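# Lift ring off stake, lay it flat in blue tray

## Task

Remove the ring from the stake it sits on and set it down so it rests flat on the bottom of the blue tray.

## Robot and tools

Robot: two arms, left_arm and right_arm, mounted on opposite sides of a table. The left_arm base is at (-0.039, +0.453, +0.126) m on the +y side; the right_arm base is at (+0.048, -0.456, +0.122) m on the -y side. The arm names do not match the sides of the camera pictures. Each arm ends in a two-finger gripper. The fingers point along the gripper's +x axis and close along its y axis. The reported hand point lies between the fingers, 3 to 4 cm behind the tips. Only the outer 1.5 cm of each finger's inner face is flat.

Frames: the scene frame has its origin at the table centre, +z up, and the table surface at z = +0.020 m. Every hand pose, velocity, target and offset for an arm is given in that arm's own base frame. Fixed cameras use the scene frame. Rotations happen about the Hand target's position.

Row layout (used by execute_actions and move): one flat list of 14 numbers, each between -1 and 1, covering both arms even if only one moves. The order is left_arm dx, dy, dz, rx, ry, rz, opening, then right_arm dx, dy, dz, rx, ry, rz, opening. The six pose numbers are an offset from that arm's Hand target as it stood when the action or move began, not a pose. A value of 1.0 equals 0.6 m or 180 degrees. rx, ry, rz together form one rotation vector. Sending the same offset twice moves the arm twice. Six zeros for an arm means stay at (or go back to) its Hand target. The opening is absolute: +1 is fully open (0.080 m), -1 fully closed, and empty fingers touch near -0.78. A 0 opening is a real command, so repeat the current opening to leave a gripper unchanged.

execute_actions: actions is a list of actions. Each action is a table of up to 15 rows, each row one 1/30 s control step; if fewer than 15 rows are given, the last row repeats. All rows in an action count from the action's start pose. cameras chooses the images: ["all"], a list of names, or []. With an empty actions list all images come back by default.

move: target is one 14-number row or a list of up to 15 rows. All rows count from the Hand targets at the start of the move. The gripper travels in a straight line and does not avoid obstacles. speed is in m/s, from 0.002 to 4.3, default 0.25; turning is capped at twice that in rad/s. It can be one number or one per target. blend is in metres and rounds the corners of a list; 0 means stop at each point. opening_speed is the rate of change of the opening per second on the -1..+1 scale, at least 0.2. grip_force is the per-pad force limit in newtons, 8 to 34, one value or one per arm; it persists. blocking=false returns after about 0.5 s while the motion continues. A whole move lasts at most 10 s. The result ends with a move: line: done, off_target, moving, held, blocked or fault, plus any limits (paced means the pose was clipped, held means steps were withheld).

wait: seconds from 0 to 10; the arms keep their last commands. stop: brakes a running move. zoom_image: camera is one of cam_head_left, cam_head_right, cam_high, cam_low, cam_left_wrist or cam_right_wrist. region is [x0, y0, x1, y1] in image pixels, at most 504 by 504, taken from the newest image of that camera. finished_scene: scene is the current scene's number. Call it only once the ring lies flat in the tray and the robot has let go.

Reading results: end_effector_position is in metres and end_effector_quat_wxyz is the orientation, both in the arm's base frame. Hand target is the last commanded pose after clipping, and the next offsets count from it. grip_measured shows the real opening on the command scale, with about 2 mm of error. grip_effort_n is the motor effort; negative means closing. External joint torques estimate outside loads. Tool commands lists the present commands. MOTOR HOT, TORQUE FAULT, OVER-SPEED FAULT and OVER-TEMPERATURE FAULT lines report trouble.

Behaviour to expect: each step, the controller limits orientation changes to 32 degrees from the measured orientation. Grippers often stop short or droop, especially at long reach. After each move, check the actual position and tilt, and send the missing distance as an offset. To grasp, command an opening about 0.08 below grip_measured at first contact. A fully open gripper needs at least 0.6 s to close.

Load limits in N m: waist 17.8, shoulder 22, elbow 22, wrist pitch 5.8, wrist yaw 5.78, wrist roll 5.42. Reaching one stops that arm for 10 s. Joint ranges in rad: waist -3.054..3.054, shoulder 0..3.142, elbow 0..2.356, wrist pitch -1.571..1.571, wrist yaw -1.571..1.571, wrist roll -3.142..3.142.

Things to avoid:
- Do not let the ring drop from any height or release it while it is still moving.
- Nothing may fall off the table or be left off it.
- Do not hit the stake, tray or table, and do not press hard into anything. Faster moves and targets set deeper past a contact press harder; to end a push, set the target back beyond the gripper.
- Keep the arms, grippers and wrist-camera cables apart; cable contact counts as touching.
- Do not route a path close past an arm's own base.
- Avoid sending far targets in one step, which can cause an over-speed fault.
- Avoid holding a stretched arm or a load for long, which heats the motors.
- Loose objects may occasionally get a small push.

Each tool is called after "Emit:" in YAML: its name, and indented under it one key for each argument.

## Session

Emit:
execute_actions:
  actions: []
  cameras: ["cam_high"]

Emit:
zoom_image:
  camera: "cam_high"
  region: [370, 240, 470, 340]

Scene clock: 0.00 s.
left_arm: end_effector_position=(+0.2650, -0.1098, -0.0192) grip_measured=+1.000 grip_effort_n=n/a end_effector_quat_wxyz=(+0.914, +0.194, +0.355, -0.036) | right_arm: end_effector_position=(+0.2942, -0.2467, +0.2527) grip_measured=+1.000 grip_effort_n=n/a end_effector_quat_wxyz=(+0.836, -0.019, +0.523, -0.165)
Joint positions: left_arm=[-0.668 1.699 0.287 0.526 -0.544 -0.11 0.08] | right_arm=[-0.713 1.627 1.689 -1.114 -0.038 -0.489 0.08]
Joint velocities: within noise
Joint torques (N m): no reading
External joint torques (N m): no reading
Heat: left arm: hottest elbow 30 °C (+0.0 °C/min); right arm: hottest wrist pitch 29 °C (+0.0 °C/min).
Hand target: left_arm +0.2662, -0.1105, -0.0178; +0.915, +0.193, +0.352, -0.036 | right_arm +0.2943, -0.2467, +0.2535; +0.837, -0.020, +0.522, -0.165
Tool commands: left_gripper/opening=+1.0 right_gripper/opening=+1.0
Images, in order (width x height): cam_high 896x504.

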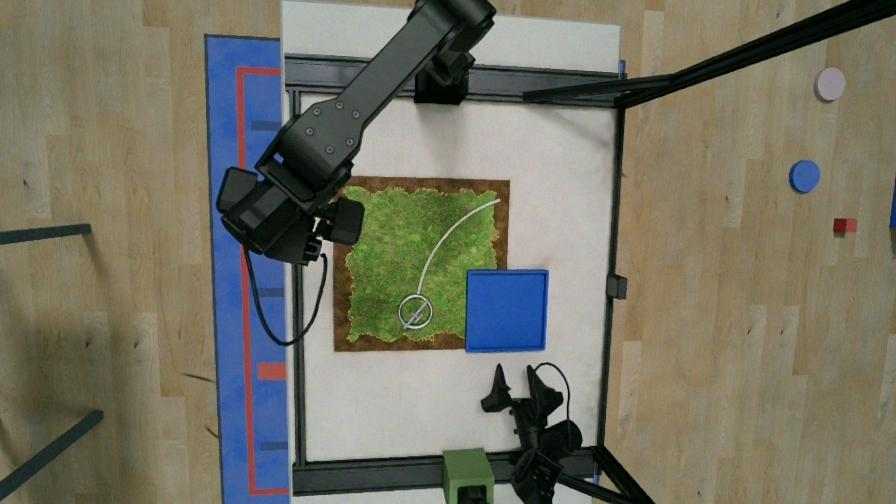

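Scaled by 5.040 from the camera's 896x504 image, which has a finer 1280x720 frame.

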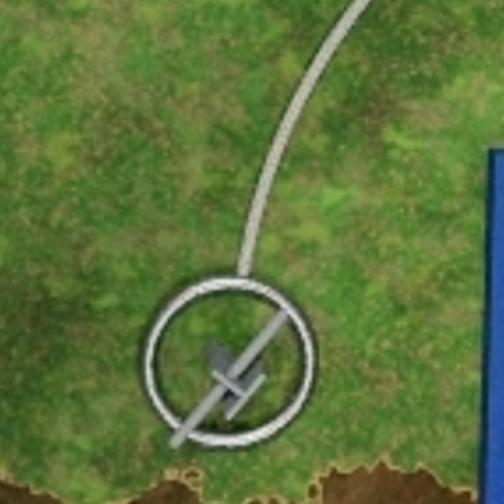

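Emit:
move:
  target: [0.1480, 0.2942, 0.0880, 0.0270, 0.2715, -0.1147, -0.1, 0, 0, 0, 0, 0, 0, 1.0]
  speed: 0.3
  cameras: ["cam_left_wrist", "cam_high"]

Scene clock: 177.07 s.
left_arm: end_effector_position=(+0.3528, +0.0647, +0.0344) grip_measured=-0.097 grip_effort_n=-16.0 end_effector_quat_wxyz=(+0.660, +0.253, +0.659, -0.257) | right_arm: end_effector_position=(+0.2942, -0.2467, +0.2527) grip_measured=+1.000 grip_effort_n=1.2 end_effector_quat_wxyz=(+0.836, -0.019, +0.523, -0.165)
Joint positions: left_arm=[0.183 1.979 1.36 -0.955 0.005 0.922 0.031] | right_arm=[-0.713 1.627 1.689 -1.114 -0.038 -0.489 0.08]
Joint torques (N m): left_arm=[0.32 -7.01 5.25 -0.09 -0.14 0.05] | right_arm=[-0.04 -6.21 6.94 1.21 -0.11 0.01]
External joint torques (N m): left_arm=[0.32 0.87 0.23 -0.38 -0.18 0.05] | right_arm=[-0.08 0.41 0.75 0.09 -0.06 0]
Heat: left arm: hottest wrist pitch 34 °C (+0.0 °C/min); right arm: hottest shoulder 33 °C (+1.0 °C/min).
Hand target: left_arm +0.3550, +0.0660, +0.0351; +0.659, +0.256, +0.659, -0.256 | right_arm +0.2943, -0.2467, +0.2535; +0.837, -0.020, +0.522, -0.165
Off the commanded pose: left_arm 0.003 m, 0 deg | right_arm 0.001 m, 0 deg.
move: done
camera_calibration:
cam_left_wrist: T_world_to_cam=[[-0.670317, -0.741282, -0.0342838, 0.300094], [-0.731272, 0.651999, 0.200346, 0.253401], [-0.12616, 0.159366, -0.979125, 0.143415], [0, 0, 0, 1]] pos_world=[0.404556, 0.0343812, 0.0999413]
Images, in order (width x height): cam_high 896x504, cam_left_wrist 896x504.

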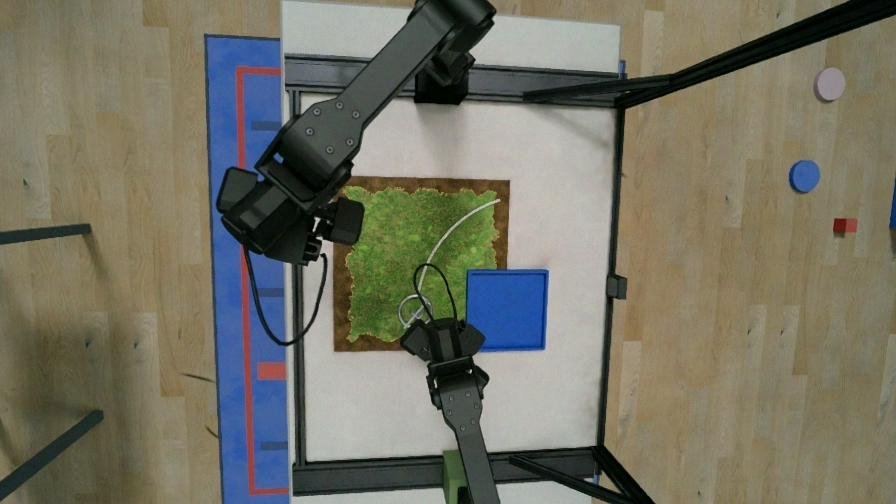

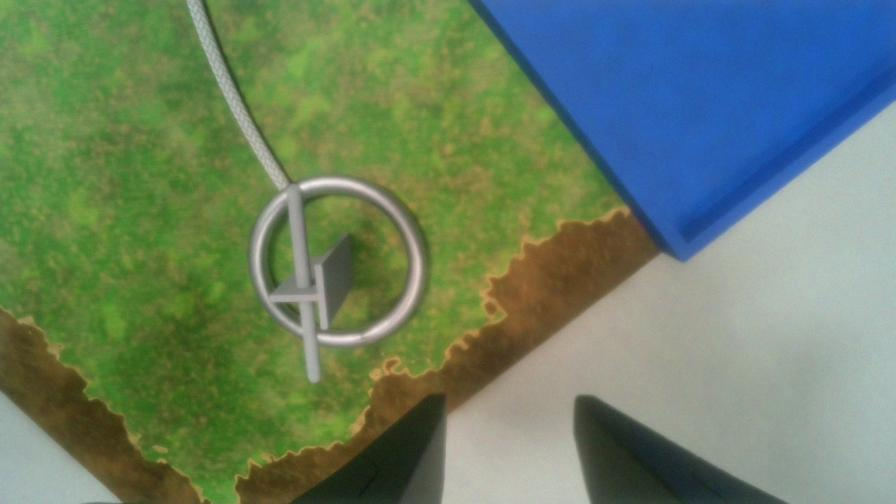

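Emit:
move:
  target: [0.0333, 0.0192, -0.0585, 0.0752, -0.0658, 0.0146, -0.38, 0, 0, 0, 0, 0, 0, 1.0]
  speed: 0.2
  cameras: ["cam_left_wrist"]

Scene clock: 469.47 s.
left_arm: end_effector_position=(+0.3745, +0.0777, -0.0030) grip_measured=-0.377 grip_effort_n=-16.0 end_effector_quat_wxyz=(+0.692, +0.339, +0.622, -0.138) | right_arm: end_effector_position=(+0.2942, -0.2467, +0.2527) grip_measured=+1.000 grip_effort_n=1.6 end_effector_quat_wxyz=(+0.836, -0.019, +0.523, -0.165)
Joint positions: left_arm=[0.123 1.975 1.148 -0.522 -0.207 0.843 0.018] | right_arm=[-0.713 1.627 1.689 -1.114 -0.038 -0.489 0.08]
Joint torques (N m): left_arm=[-0.2 -8.65 3.66 0.76 -0.31 -0.11] | right_arm=[-0.04 -6.22 6.94 1.21 -0.12 0.01]
External joint torques (N m): left_arm=[-0.14 -0.91 -1.25 0.12 -0.23 -0.09] | right_arm=[0.01 0.31 0.8 0.1 -0.08 0]
Heat: left arm: hottest shoulder 38 °C (+1.0 °C/min); right arm: hottest shoulder 34 °C (+0.0 °C/min).
Hand target: left_arm +0.3750, +0.0775, -0.0001; +0.694, +0.342, +0.619, -0.134 | right_arm +0.2943, -0.2467, +0.2535; +0.837, -0.020, +0.522, -0.165
Off the commanded pose: left_arm 0.003 m, 1 deg | right_arm 0.001 m, 0 deg.
move: done
camera_calibration:
cam_left_wrist: T_world_to_cam=[[-0.602321, -0.724573, -0.334969, 0.295315], [-0.796583, 0.572715, 0.193527, 0.29889], [0.0516171, 0.383396, -0.922141, 0.0236666], [0, 0, 0, 1]] pos_world=[0.414744, 0.0337245, 0.0629019]
Images, in order (width x height): cam_left_wrist 896x504.

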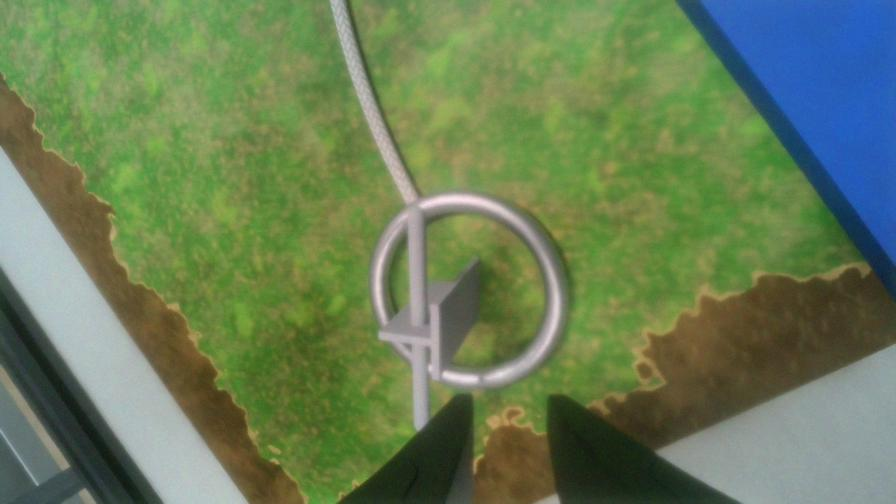

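Emit:
move:
  target: [0.0, -0.0053, -0.12, 0, 0, 0, -0.38, 0, 0, 0, 0, 0, 0, 1.0]
  speed: 0.12
  cameras: ["cam_left_wrist"]

Scene clock: 489.63 s.
left_arm: end_effector_position=(+0.3754, +0.0747, -0.0705) grip_measured=-0.377 grip_effort_n=-16.0 end_effector_quat_wxyz=(+0.696, +0.340, +0.618, -0.135) | right_arm: end_effector_position=(+0.2942, -0.2467, +0.2527) grip_measured=+1.000 grip_effort_n=1.6 end_effector_quat_wxyz=(+0.836, -0.019, +0.523, -0.165)
Joint positions: left_arm=[0.115 2.142 1.067 -0.264 -0.21 0.834 0.018] | right_arm=[-0.713 1.627 1.689 -1.114 -0.038 -0.489 0.08]
Joint torques (N m): left_arm=[-0.35 -7.34 3.32 0.79 -0.34 -0.09] | right_arm=[-0.03 -6.21 6.92 1.21 -0.12 0.01]
External joint torques (N m): left_arm=[-0.3 0.77 -0.85 0.12 -0.25 -0.07] | right_arm=[-0.08 0.49 0.65 0.06 -0.06 0]
Heat: left arm: hottest shoulder 41 °C (+3.0 °C/min); right arm: hottest shoulder 35 °C (+1.0 °C/min).
Hand target: left_arm +0.3750, +0.0743, -0.0720; +0.694, +0.342, +0.619, -0.134 | right_arm +0.2943, -0.2467, +0.2535; +0.837, -0.020, +0.522, -0.165
Off the commanded pose: left_arm 0.002 m, 0 deg | right_arm 0.001 m, 0 deg.
move: done
camera_calibration:
cam_left_wrist: T_world_to_cam=[[-0.597873, -0.724278, -0.343468, 0.268896], [-0.799141, 0.572032, 0.184805, 0.31472], [0.0626249, 0.384969, -0.920802, -0.0415735], [0, 0, 0, 1]] pos_world=[0.414875, 0.0307293, -0.00408575]
Images, in order (width x height): cam_left_wrist 896x504.

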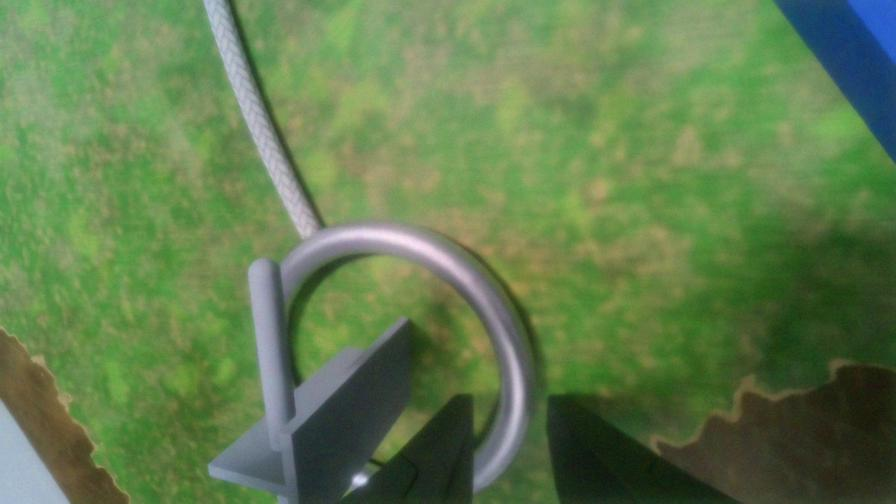

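Emit:
move:
  target: [0.0, 0.0, -0.0247, 0, 0, 0, -0.46, 0, 0, 0, 0, 0, 0, 1.0]
  speed: 0.05
  cameras: ["cam_left_wrist"]

Scene clock: 516.40 s.
left_arm: end_effector_position=(+0.3777, +0.0747, -0.0789) grip_measured=-0.457 grip_effort_n=-17.0 end_effector_quat_wxyz=(+0.698, +0.343, +0.615, -0.132) | right_arm: end_effector_position=(+0.2942, -0.2467, +0.2527) grip_measured=+1.000 grip_effort_n=1.6 end_effector_quat_wxyz=(+0.836, -0.019, +0.523, -0.165)
Joint positions: left_arm=[0.112 2.169 1.062 -0.222 -0.214 0.834 0.014] | right_arm=[-0.713 1.627 1.689 -1.114 -0.038 -0.489 0.08]
Joint torques (N m): left_arm=[-0.1 -5.29 2.99 1.44 -0.17 -0.08] | right_arm=[-0.03 -6.22 6.94 1.21 -0.12 0.01]
External joint torques (N m): left_arm=[-0.2 2.81 -1.04 0.76 -0.06 -0.07] | right_arm=[-0.02 0.53 0.68 0.09 -0.08 0]
Heat: left arm: hottest shoulder 40 °C (+2.0 °C/min); right arm: hottest shoulder 35 °C (+1.0 °C/min).
Hand target: left_arm +0.3749, +0.0744, -0.0869; +0.694, +0.342, +0.619, -0.134 | right_arm +0.2943, -0.2467, +0.2535; +0.837, -0.020, +0.522, -0.165
Off the commanded pose: left_arm 0.008 m, 1 deg | right_arm 0.001 m, 0 deg.
move: done
camera_calibration:
cam_left_wrist: T_world_to_cam=[[-0.595319, -0.721652, -0.353289, 0.265424], [-0.800217, 0.572147, 0.179722, 0.318077], [0.0724361, 0.3897, -0.918089, -0.053337], [0, 0, 0, 1]] pos_world=[0.416406, 0.0303425, -0.0123623]
Images, in order (width x height): cam_left_wrist 896x504.

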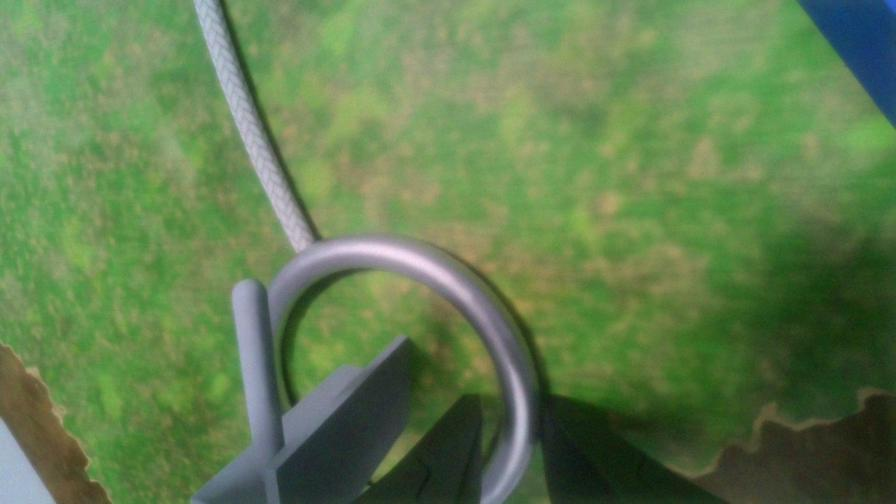

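Emit:
zoom_image:
  camera: "cam_left_wrist"
  region: [300, 320, 700, 504]

Scaled by 1.260 from the camera's 896x504 image, which has a finer 1280x720 frame.

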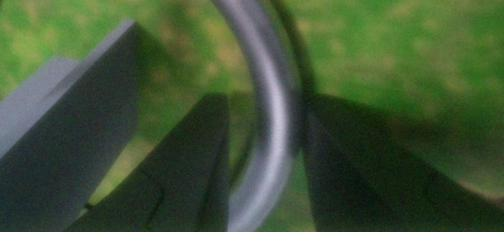

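Emit:
move:
  target:
    - [0.0015, 0.0005, 0.0050, 0, 0, 0, -0.46, 0, 0, 0, 0, 0, 0, 1.0]
    - [0.0015, 0.0005, 0.0050, 0, 0, 0, -0.72, 0, 0, 0, 0, 0, 0, 1.0]
  speed: 0.05
  opening_speed: 0.6
  cameras: ["cam_left_wrist"]

Scene clock: 578.60 s.
left_arm: end_effector_position=(+0.3770, +0.0737, -0.0792) grip_measured=-0.632 grip_effort_n=-83.5 end_effector_quat_wxyz=(+0.696, +0.344, +0.616, -0.134) | right_arm: end_effector_position=(+0.2942, -0.2467, +0.2527) grip_measured=+1.000 grip_effort_n=1.2 end_effector_quat_wxyz=(+0.836, -0.019, +0.523, -0.165)
Joint positions: left_arm=[0.11 2.169 1.062 -0.226 -0.214 0.834 0.007] | right_arm=[-0.713 1.627 1.689 -1.114 -0.038 -0.489 0.08]
Joint torques (N m): left_arm=[0.18 -5.99 3.52 0.83 -0.14 -0.08] | right_arm=[-0.04 -6.21 6.92 1.21 -0.11 0.01]
External joint torques (N m): left_arm=[0.18 2.12 -0.52 0.15 -0.05 -0.06] | right_arm=[0 0.42 0.75 0.1 -0.07 0]
Heat: left arm: hottest shoulder 34 °C (-5.0 °C/min); right arm: hottest shoulder 35 °C (+0.0 °C/min).
Hand target: left_arm +0.3758, +0.0747, -0.0839; +0.694, +0.342, +0.619, -0.134 | right_arm +0.2943, -0.2467, +0.2535; +0.837, -0.020, +0.522, -0.165
Off the commanded pose: left_arm 0.005 m, 1 deg | right_arm 0.001 m, 0 deg.
move: done
camera_calibration:
cam_left_wrist: T_world_to_cam=[[-0.598651, -0.720155, -0.350704, 0.265455], [-0.797978, 0.574242, 0.182967, 0.317502], [0.0696239, 0.389388, -0.918439, -0.0521198], [0, 0, 0, 1]] pos_world=[0.415904, 0.0291406, -0.0128653]
Images, in order (width x height): cam_left_wrist 896x504.

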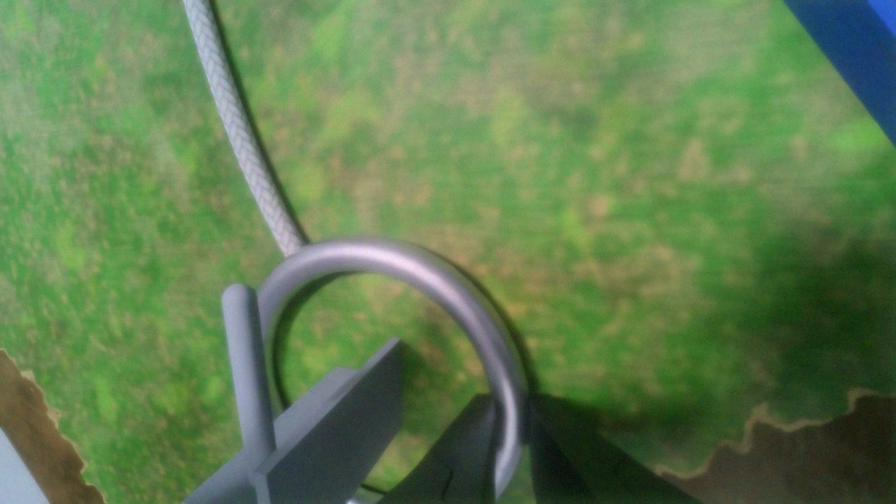

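Emit:
move:
  target: [0.0213, -0.0172, 0.0448, 0, 0, 0, -0.72, 0, 0, 0, 0, 0, 0, 1.0]
  speed: 0.08
  cameras: ["cam_left_wrist"]

Scene clock: 632.67 s.
left_arm: end_effector_position=(+0.3818, +0.0633, -0.0658) grip_measured=-0.632 grip_effort_n=-83.5 end_effector_quat_wxyz=(+0.687, +0.337, +0.627, -0.142) | right_arm: end_effector_position=(+0.2942, -0.2467, +0.2527) grip_measured=+1.000 grip_effort_n=1.6 end_effector_quat_wxyz=(+0.836, -0.019, +0.523, -0.165)
Joint positions: left_arm=[0.081 2.156 1.128 -0.346 -0.215 0.802 0.007] | right_arm=[-0.713 1.627 1.689 -1.114 -0.038 -0.489 0.08]
Joint torques (N m): left_arm=[-0.18 -9.95 4.63 0.36 -0.41 -0.08] | right_arm=[-0.04 -6.22 6.92 1.21 -0.12 0.01]
External joint torques (N m): left_arm=[-0.22 -1.67 0.34 -0.26 -0.31 -0.07] | right_arm=[0.03 0.45 0.69 0.07 -0.08 -0.01]
Heat: left arm: hottest shoulder 35 °C (+0.0 °C/min); right arm: hottest shoulder 35 °C (+0.0 °C/min).
Hand target: left_arm +0.3886, +0.0643, -0.0570; +0.694, +0.342, +0.619, -0.134 | right_arm +0.2943, -0.2467, +0.2535; +0.837, -0.020, +0.522, -0.165
Off the commanded pose: left_arm 0.011 m, 2 deg | right_arm 0.001 m, 0 deg.
move: off_target (left_arm)
camera_calibration:
cam_left_wrist: T_world_to_cam=[[-0.60871, -0.724689, -0.322952, 0.271495], [-0.79253, 0.574376, 0.204913, 0.324119], [0.0369979, 0.380682, -0.923966, -0.0234643], [0, 0, 0, 1]] pos_world=[0.423004, 0.019516, -0.000416253]
Images, in order (width x height): cam_left_wrist 896x504.

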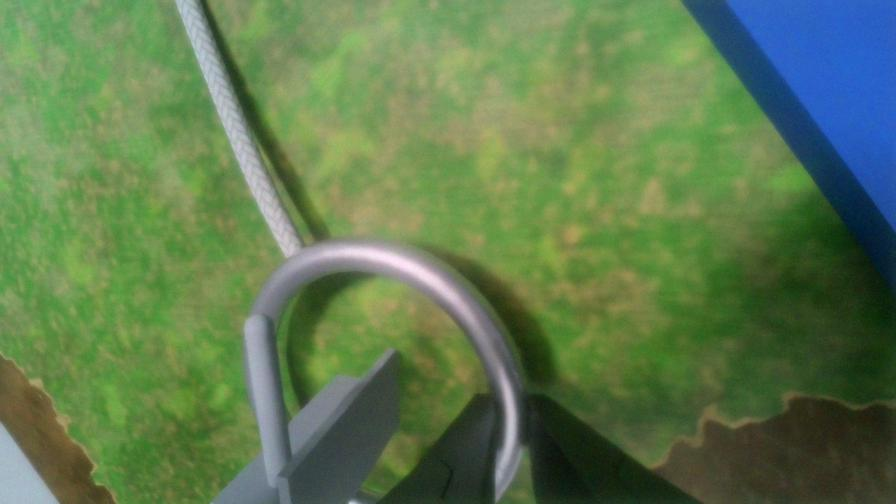

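Emit:
move:
  target: [-0.0153, 0.0128, 0.0533, -0.1104, -0.1321, 0, -0.72, 0, 0, 0, 0, 0, 0, 1.0]
  speed: 0.12
  cameras: ["cam_left_wrist"]

Scene clock: 669.80 s.
left_arm: end_effector_position=(+0.3758, +0.0718, -0.0326) grip_measured=-0.632 grip_effort_n=-83.5 end_effector_quat_wxyz=(+0.849, +0.236, +0.443, -0.167) | right_arm: end_effector_position=(+0.2942, -0.2467, +0.2527) grip_measured=+1.000 grip_effort_n=1.6 end_effector_quat_wxyz=(+0.836, -0.019, +0.523, -0.165)
Joint positions: left_arm=[0.276 1.938 0.784 0.135 0.223 0.817 0.007] | right_arm=[-0.713 1.627 1.689 -1.114 -0.038 -0.489 0.08]
Joint torques (N m): left_arm=[0.18 -8.61 3.39 1.58 0.57 -0.06] | right_arm=[-0.05 -6.23 6.94 1.21 -0.12 0.01]
External joint torques (N m): left_arm=[0.22 -1.77 -0.84 0.5 0.42 -0.05] | right_arm=[0 0.3 0.78 0.08 -0.08 0]
Heat: left arm: hottest shoulder 42 °C (+7.0 °C/min); right arm: hottest shoulder 35 °C (+0.0 °C/min).
Hand target: left_arm +0.3794, +0.0720, -0.0251; +0.854, +0.238, +0.431, -0.165 | right_arm +0.2943, -0.2467, +0.2535; +0.837, -0.020, +0.522, -0.165
Off the commanded pose: left_arm 0.008 m, 2 deg | right_arm 0.001 m, 0 deg.
move: done
camera_calibration:
cam_left_wrist: T_world_to_cam=[[-0.468016, -0.837109, -0.283212, 0.241214], [-0.776659, 0.542521, -0.320113, 0.286891], [0.421618, 0.0701408, -0.904057, -0.117431], [0, 0, 0, 1]] pos_world=[0.385219, 0.0545147, 0.0539882]
Images, in order (width x height): cam_left_wrist 896x504.

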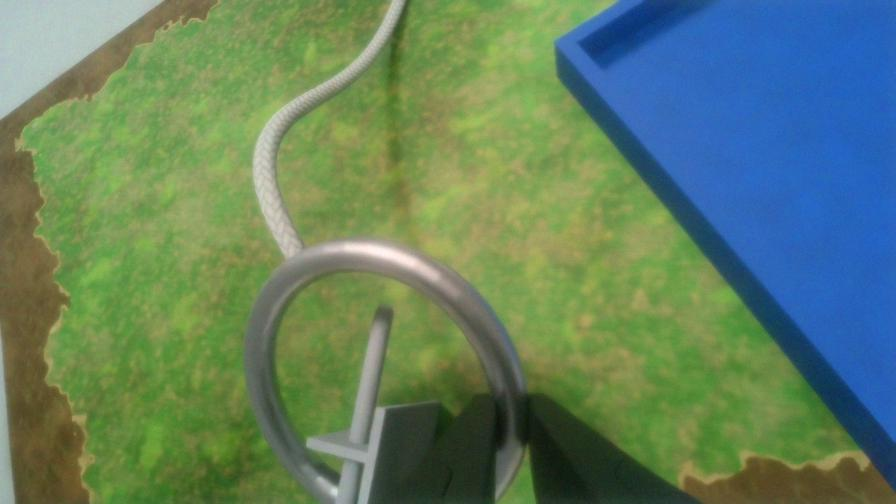

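Emit:
move:
  target:
    - [-0.0537, 0.0448, 0.0033, 0, 0, 0, -0.72, 0, 0, 0, 0, 0, 0, 1.0]
    - [-0.0560, 0.0460, 0.1100, 0, 0, 0, -0.72, 0, 0, 0, 0, 0, 0, 1.0]
  speed: [0.08, 0.1]
  blend: [0.004, 0]
  cameras: ["cam_left_wrist", "cam_high"]

Scene clock: 707.47 s.
left_arm: end_effector_position=(+0.3407, +0.0973, +0.0317) grip_measured=-0.632 grip_effort_n=-83.5 end_effector_quat_wxyz=(+0.849, +0.232, +0.444, -0.168) | right_arm: end_effector_position=(+0.2942, -0.2467, +0.2527) grip_measured=+1.000 grip_effort_n=1.6 end_effector_quat_wxyz=(+0.836, -0.019, +0.523, -0.165)
Joint positions: left_arm=[0.401 1.663 0.782 -0.171 0.293 0.923 0.007] | right_arm=[-0.713 1.627 1.689 -1.114 -0.038 -0.489 0.08]
Joint torques (N m): left_arm=[0.29 -7.08 5.72 0.99 0.53 0.07] | right_arm=[-0.05 -6.22 6.93 1.21 -0.12 0.01]
External joint torques (N m): left_arm=[0.3 -1.21 0.5 -0.07 0.34 0.08] | right_arm=[-0.09 0.34 0.76 0.09 -0.06 0]
Heat: left arm: hottest shoulder 40 °C (+1.0 °C/min); right arm: hottest shoulder 35 °C (+0.0 °C/min).
Hand target: left_arm +0.3459, +0.0997, +0.0411; +0.855, +0.238, +0.431, -0.165 | right_arm +0.2943, -0.2467, +0.2535; +0.837, -0.020, +0.522, -0.165
Off the commanded pose: left_arm 0.011 m, 2 deg | right_arm 0.001 m, 0 deg.
move: off_target (left_arm)
camera_calibration:
cam_left_wrist: T_world_to_cam=[[-0.467374, -0.840197, -0.275009, 0.26423], [-0.778176, 0.538605, -0.323027, 0.267433], [0.419528, 0.0630315, -0.905551, -0.0448224], [0, 0, 0, 1]] pos_world=[0.350408, 0.0807896, 0.118465]
Images, in order (width x height): cam_high 896x504, cam_left_wrist 896x504.

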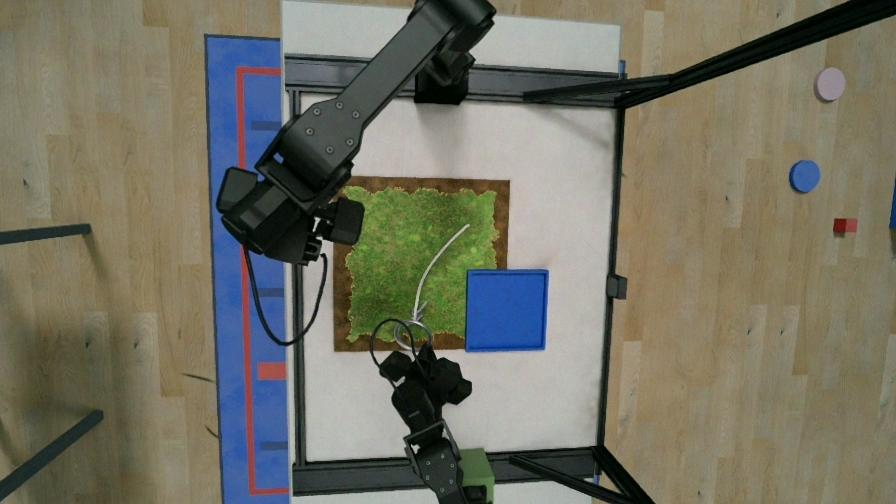

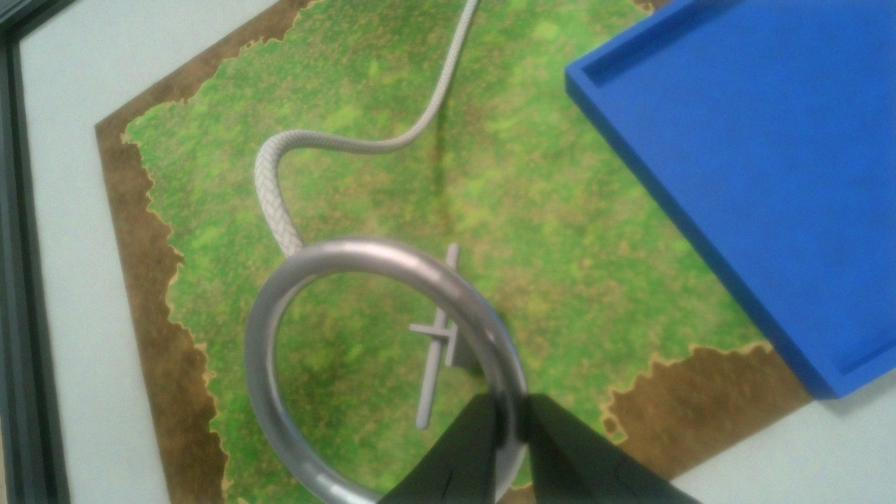

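Emit:
move:
  target:
    - [0.0597, -0.3937, -0.0435, 0.1104, 0.1321, 0, -0.72, 0, 0, 0, 0, 0, 0, 1.0]
    - [0.0597, -0.3937, -0.1500, 0.1104, 0.1321, 0, -0.72, 0, 0, 0, 0, 0, 0, 1.0]
  speed: [0.25, 0.15]
  blend: [0.02, 0]
  cameras: ["cam_left_wrist", "cam_high"]

Scene clock: 771.70 s.
left_arm: end_effector_position=(+0.3798, -0.1379, -0.0499) grip_measured=-0.632 grip_effort_n=-83.5 end_effector_quat_wxyz=(+0.692, +0.341, +0.621, -0.139) | right_arm: end_effector_position=(+0.2942, -0.2467, +0.2527) grip_measured=+1.000 grip_effort_n=1.2 end_effector_quat_wxyz=(+0.836, -0.019, +0.523, -0.165)
Joint positions: left_arm=[-0.457 2.238 1.363 -0.624 -0.295 0.254 0.007] | right_arm=[-0.713 1.627 1.689 -1.114 -0.038 -0.489 0.08]
Joint torques (N m): left_arm=[0.16 -8.87 3.85 0.53 -0.59 -0.09] | right_arm=[-0.04 -6.21 6.94 1.21 -0.12 0.01]
External joint torques (N m): left_arm=[0.17 0.21 -0.78 0.07 -0.42 -0.08] | right_arm=[-0.04 0.38 0.77 0.1 -0.07 -0.01]
Heat: left arm: hottest shoulder 38 °C (-1.0 °C/min); right arm: hottest shoulder 35 °C (+0.0 °C/min).
Hand target: left_arm +0.3816, -0.1366, -0.0491; +0.694, +0.342, +0.619, -0.134 | right_arm +0.2943, -0.2467, +0.2535; +0.837, -0.020, +0.522, -0.165
Off the commanded pose: left_arm 0.003 m, 1 deg | right_arm 0.001 m, 0 deg.
move: done
camera_calibration:
cam_left_wrist: T_world_to_cam=[[-0.604909, -0.722, -0.335858, 0.127893], [-0.794488, 0.575622, 0.193516, 0.435281], [0.0536089, 0.383895, -0.921819, 0.0621432], [0, 0, 0, 1]] pos_world=[0.419858, -0.182076, 0.0160047]
Images, in order (width x height): cam_high 896x504, cam_left_wrist 896x504.

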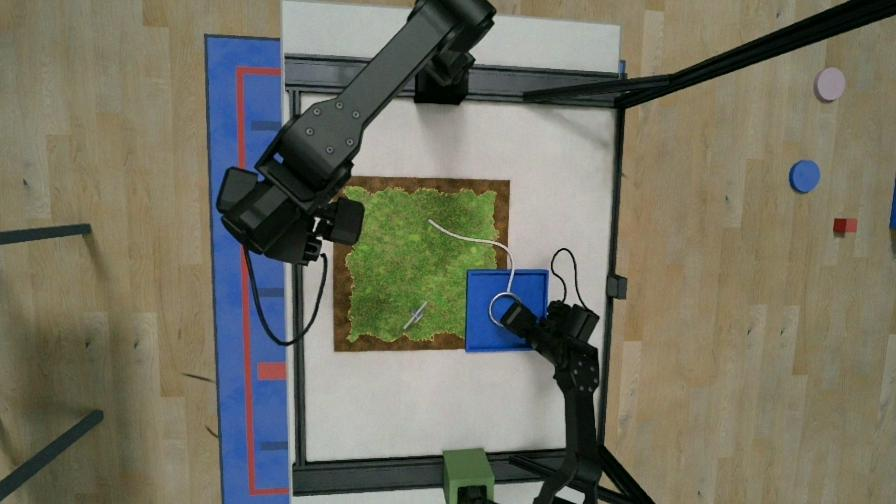

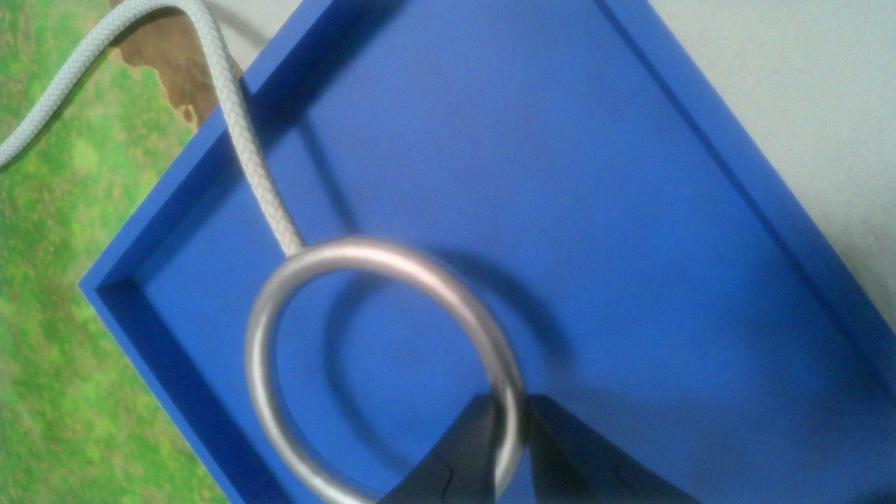

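Emit:
move:
  target:
    - [0, 0, -0.030, 0, 0, 0, -0.72, 0, 0, 0, 0, 0, 0, 1.0]
    - [0, 0, -0.0420, 0, 0, 0, -0.72, 0, 0, 0, 0, 0, 0, 1.0]
  speed: [0.1, 0.04]
  blend: [0.003, 0]
  cameras: ["cam_left_wrist"]

Scene clock: 780.13 s.
left_arm: end_effector_position=(+0.3818, -0.1384, -0.0705) grip_measured=-0.632 grip_effort_n=-83.5 end_effector_quat_wxyz=(+0.695, +0.341, +0.618, -0.137) | right_arm: end_effector_position=(+0.2942, -0.2467, +0.2527) grip_measured=+1.000 grip_effort_n=1.6 end_effector_quat_wxyz=(+0.836, -0.019, +0.523, -0.165)
Joint positions: left_arm=[-0.457 2.288 1.349 -0.552 -0.298 0.254 0.007] | right_arm=[-0.713 1.627 1.689 -1.114 -0.038 -0.489 0.08]
Joint torques (N m): left_arm=[0.15 -7.65 3.4 0.84 -0.46 -0.08] | right_arm=[-0.03 -6.23 6.93 1.21 -0.12 0.01]
External joint torques (N m): left_arm=[0.08 1.6 -1.09 0.36 -0.28 -0.06] | right_arm=[-0.09 0.45 0.7 0.09 -0.07 0]
Heat: left arm: hottest shoulder 41 °C (+2.0 °C/min); right arm: hottest shoulder 35 °C (+0.0 °C/min).
Hand target: left_arm +0.3816, -0.1365, -0.0742; +0.694, +0.342, +0.619, -0.134 | right_arm +0.2943, -0.2467, +0.2535; +0.837, -0.020, +0.522, -0.165
Off the commanded pose: left_arm 0.004 m, 0 deg | right_arm 0.001 m, 0 deg.
move: done
camera_calibration:
cam_left_wrist: T_world_to_cam=[[-0.601174, -0.722897, -0.340602, 0.119955], [-0.796692, 0.575368, 0.185024, 0.441382], [0.0622181, 0.382586, -0.921823, 0.0398281], [0, 0, 0, 1]] pos_world=[0.421282, -0.182479, -0.00409466]
Images, in order (width x height): cam_left_wrist 896x504.

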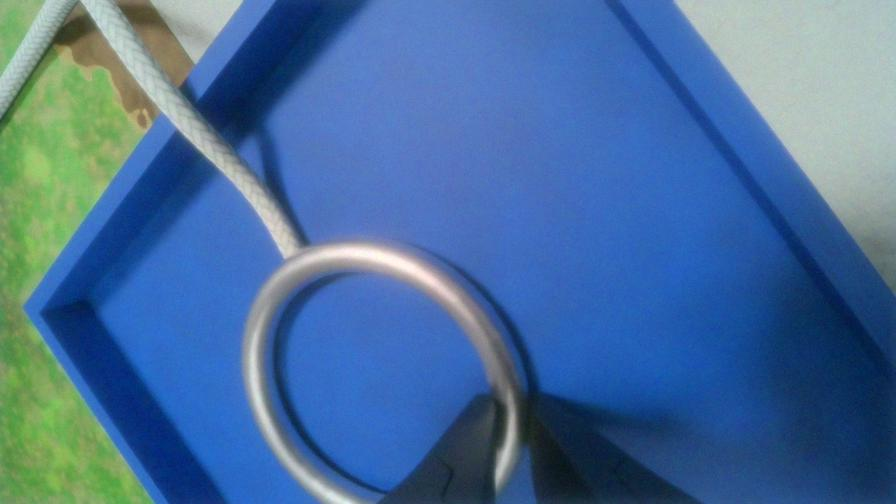

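Emit:
move:
  target: [0, 0.001, -0.0110, 0, 0, 0, -0.72, 0, 0, 0, 0, 0, 0, 1.0]
  speed: 0.04
  cameras: ["cam_left_wrist"]

Scene clock: 786.77 s.
left_arm: end_effector_position=(+0.3825, -0.1382, -0.0720) grip_measured=-0.632 grip_effort_n=-83.5 end_effector_quat_wxyz=(+0.697, +0.341, +0.616, -0.136) | right_arm: end_effector_position=(+0.2942, -0.2467, +0.2527) grip_measured=+1.000 grip_effort_n=1.2 end_effector_quat_wxyz=(+0.836, -0.019, +0.523, -0.165)
Joint positions: left_arm=[-0.457 2.29 1.345 -0.54 -0.302 0.254 0.007] | right_arm=[-0.713 1.627 1.689 -1.114 -0.038 -0.489 0.08]
Joint torques (N m): left_arm=[0.18 -6.22 3.21 1.54 -0.33 -0.04] | right_arm=[-0.04 -6.22 6.92 1.21 -0.12 0.01]
External joint torques (N m): left_arm=[0.17 2.96 -1.17 1.09 -0.15 -0.02] | right_arm=[-0.02 0.44 0.7 0.08 -0.07 0]
Heat: left arm: hottest shoulder 41 °C (+2.0 °C/min); right arm: hottest shoulder 35 °C (+0.0 °C/min).
Hand target: left_arm +0.3816, -0.1360, -0.0808; +0.694, +0.342, +0.619, -0.134 | right_arm +0.2943, -0.2467, +0.2535; +0.837, -0.020, +0.522, -0.165
Off the commanded pose: left_arm 0.009 m, 1 deg | right_arm 0.001 m, 0 deg.
move: off_target (left_arm)
camera_calibration:
cam_left_wrist: T_world_to_cam=[[-0.598801, -0.722818, -0.344921, 0.118854], [-0.798012, 0.575002, 0.180414, 0.442084], [0.067924, 0.383283, -0.92113, 0.0362321], [0, 0, 0, 1]] pos_world=[0.421498, -0.182177, -0.00538849]
Images, in order (width x height): cam_left_wrist 896x504.

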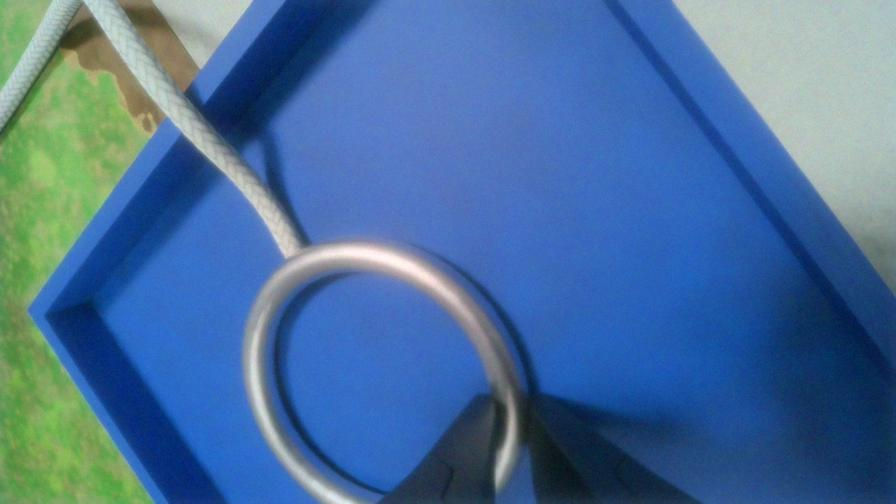

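Emit:
move:
  target:
    - [0, -0.0025, 0.0085, 0, 0, 0, -0.72, 0, 0, 0, 0, 0, 0, 1.0]
    - [0, -0.0025, 0.0085, 0, 0, 0, -0.38, 0, 0, 0, 0, 0, 0, 1.0]
    - [-0.02, -0.03, 0.2, 0, 0, 0, -0.38, 0, 0, 0, 0, 0, 0, 1.0]
  speed: [0.06, 0.06, 0.15]
  opening_speed: 0.4
  cameras: ["cam_left_wrist", "cam_high"]

Scene clock: 809.83 s.
left_arm: end_effector_position=(+0.3675, -0.1516, +0.0334) grip_measured=-0.383 grip_effort_n=14.7 end_effector_quat_wxyz=(+0.688, +0.344, +0.625, -0.133) | right_arm: end_effector_position=(+0.2942, -0.2467, +0.2527) grip_measured=+1.000 grip_effort_n=1.6 end_effector_quat_wxyz=(+0.836, -0.019, +0.523, -0.165)
Joint positions: left_arm=[-0.507 2.084 1.483 -0.926 -0.31 0.198 0.018] | right_arm=[-0.713 1.627 1.689 -1.114 -0.038 -0.489 0.08]
Joint torques (N m): left_arm=[-0.13 -9.56 5.29 0.02 -0.17 -0.1] | right_arm=[-0.05 -6.21 6.92 1.21 -0.11 0.01]
External joint torques (N m): left_arm=[-0.15 -0.91 0.16 -0.37 0.01 -0.09] | right_arm=[-0.06 0.65 0.58 0.07 -0.06 0]
Heat: left arm: hottest shoulder 40 °C (+2.0 °C/min); right arm: hottest shoulder 35 °C (+0.0 °C/min).
Hand target: left_arm +0.3696, -0.1540, +0.0392; +0.694, +0.342, +0.619, -0.134 | right_arm +0.2943, -0.2467, +0.2535; +0.837, -0.020, +0.522, -0.165
Off the commanded pose: left_arm 0.007 m, 1 deg | right_arm 0.001 m, 0 deg.
move: done
camera_calibration:
cam_left_wrist: T_world_to_cam=[[-0.603356, -0.719439, -0.344049, 0.138668], [-0.796043, 0.569153, 0.205862, 0.4164], [0.0477111, 0.398086, -0.916107, 0.148963], [0, 0, 0, 1]] pos_world=[0.408031, -0.196533, 0.0984531]
Images, in order (width x height): cam_high 896x504, cam_left_wrist 896x504.

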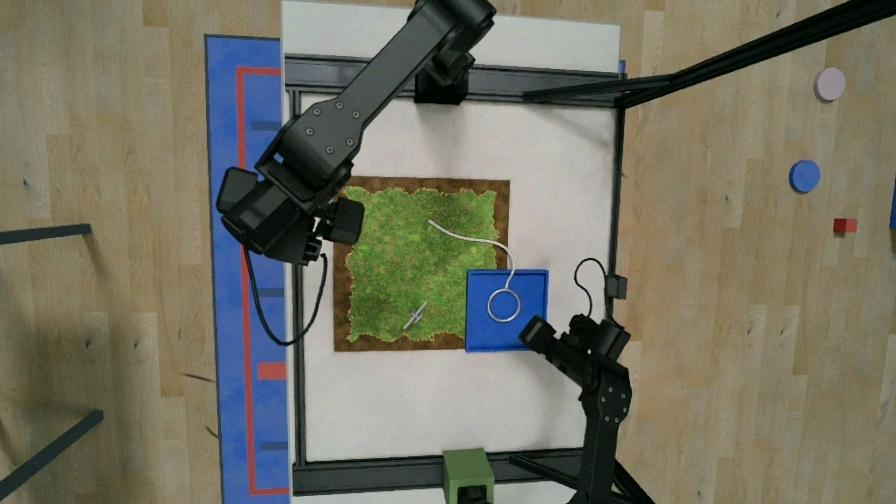

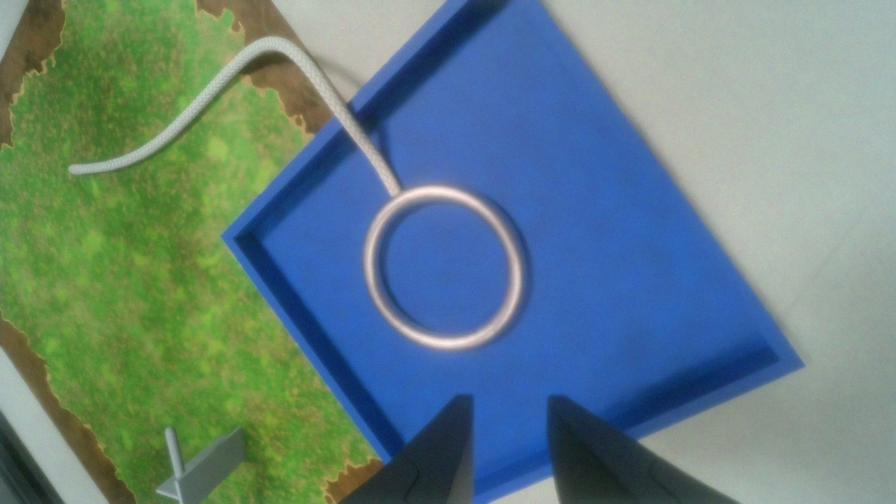

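Emit:
finished_scene:
  scene: 3

The scene is finished: the task was done.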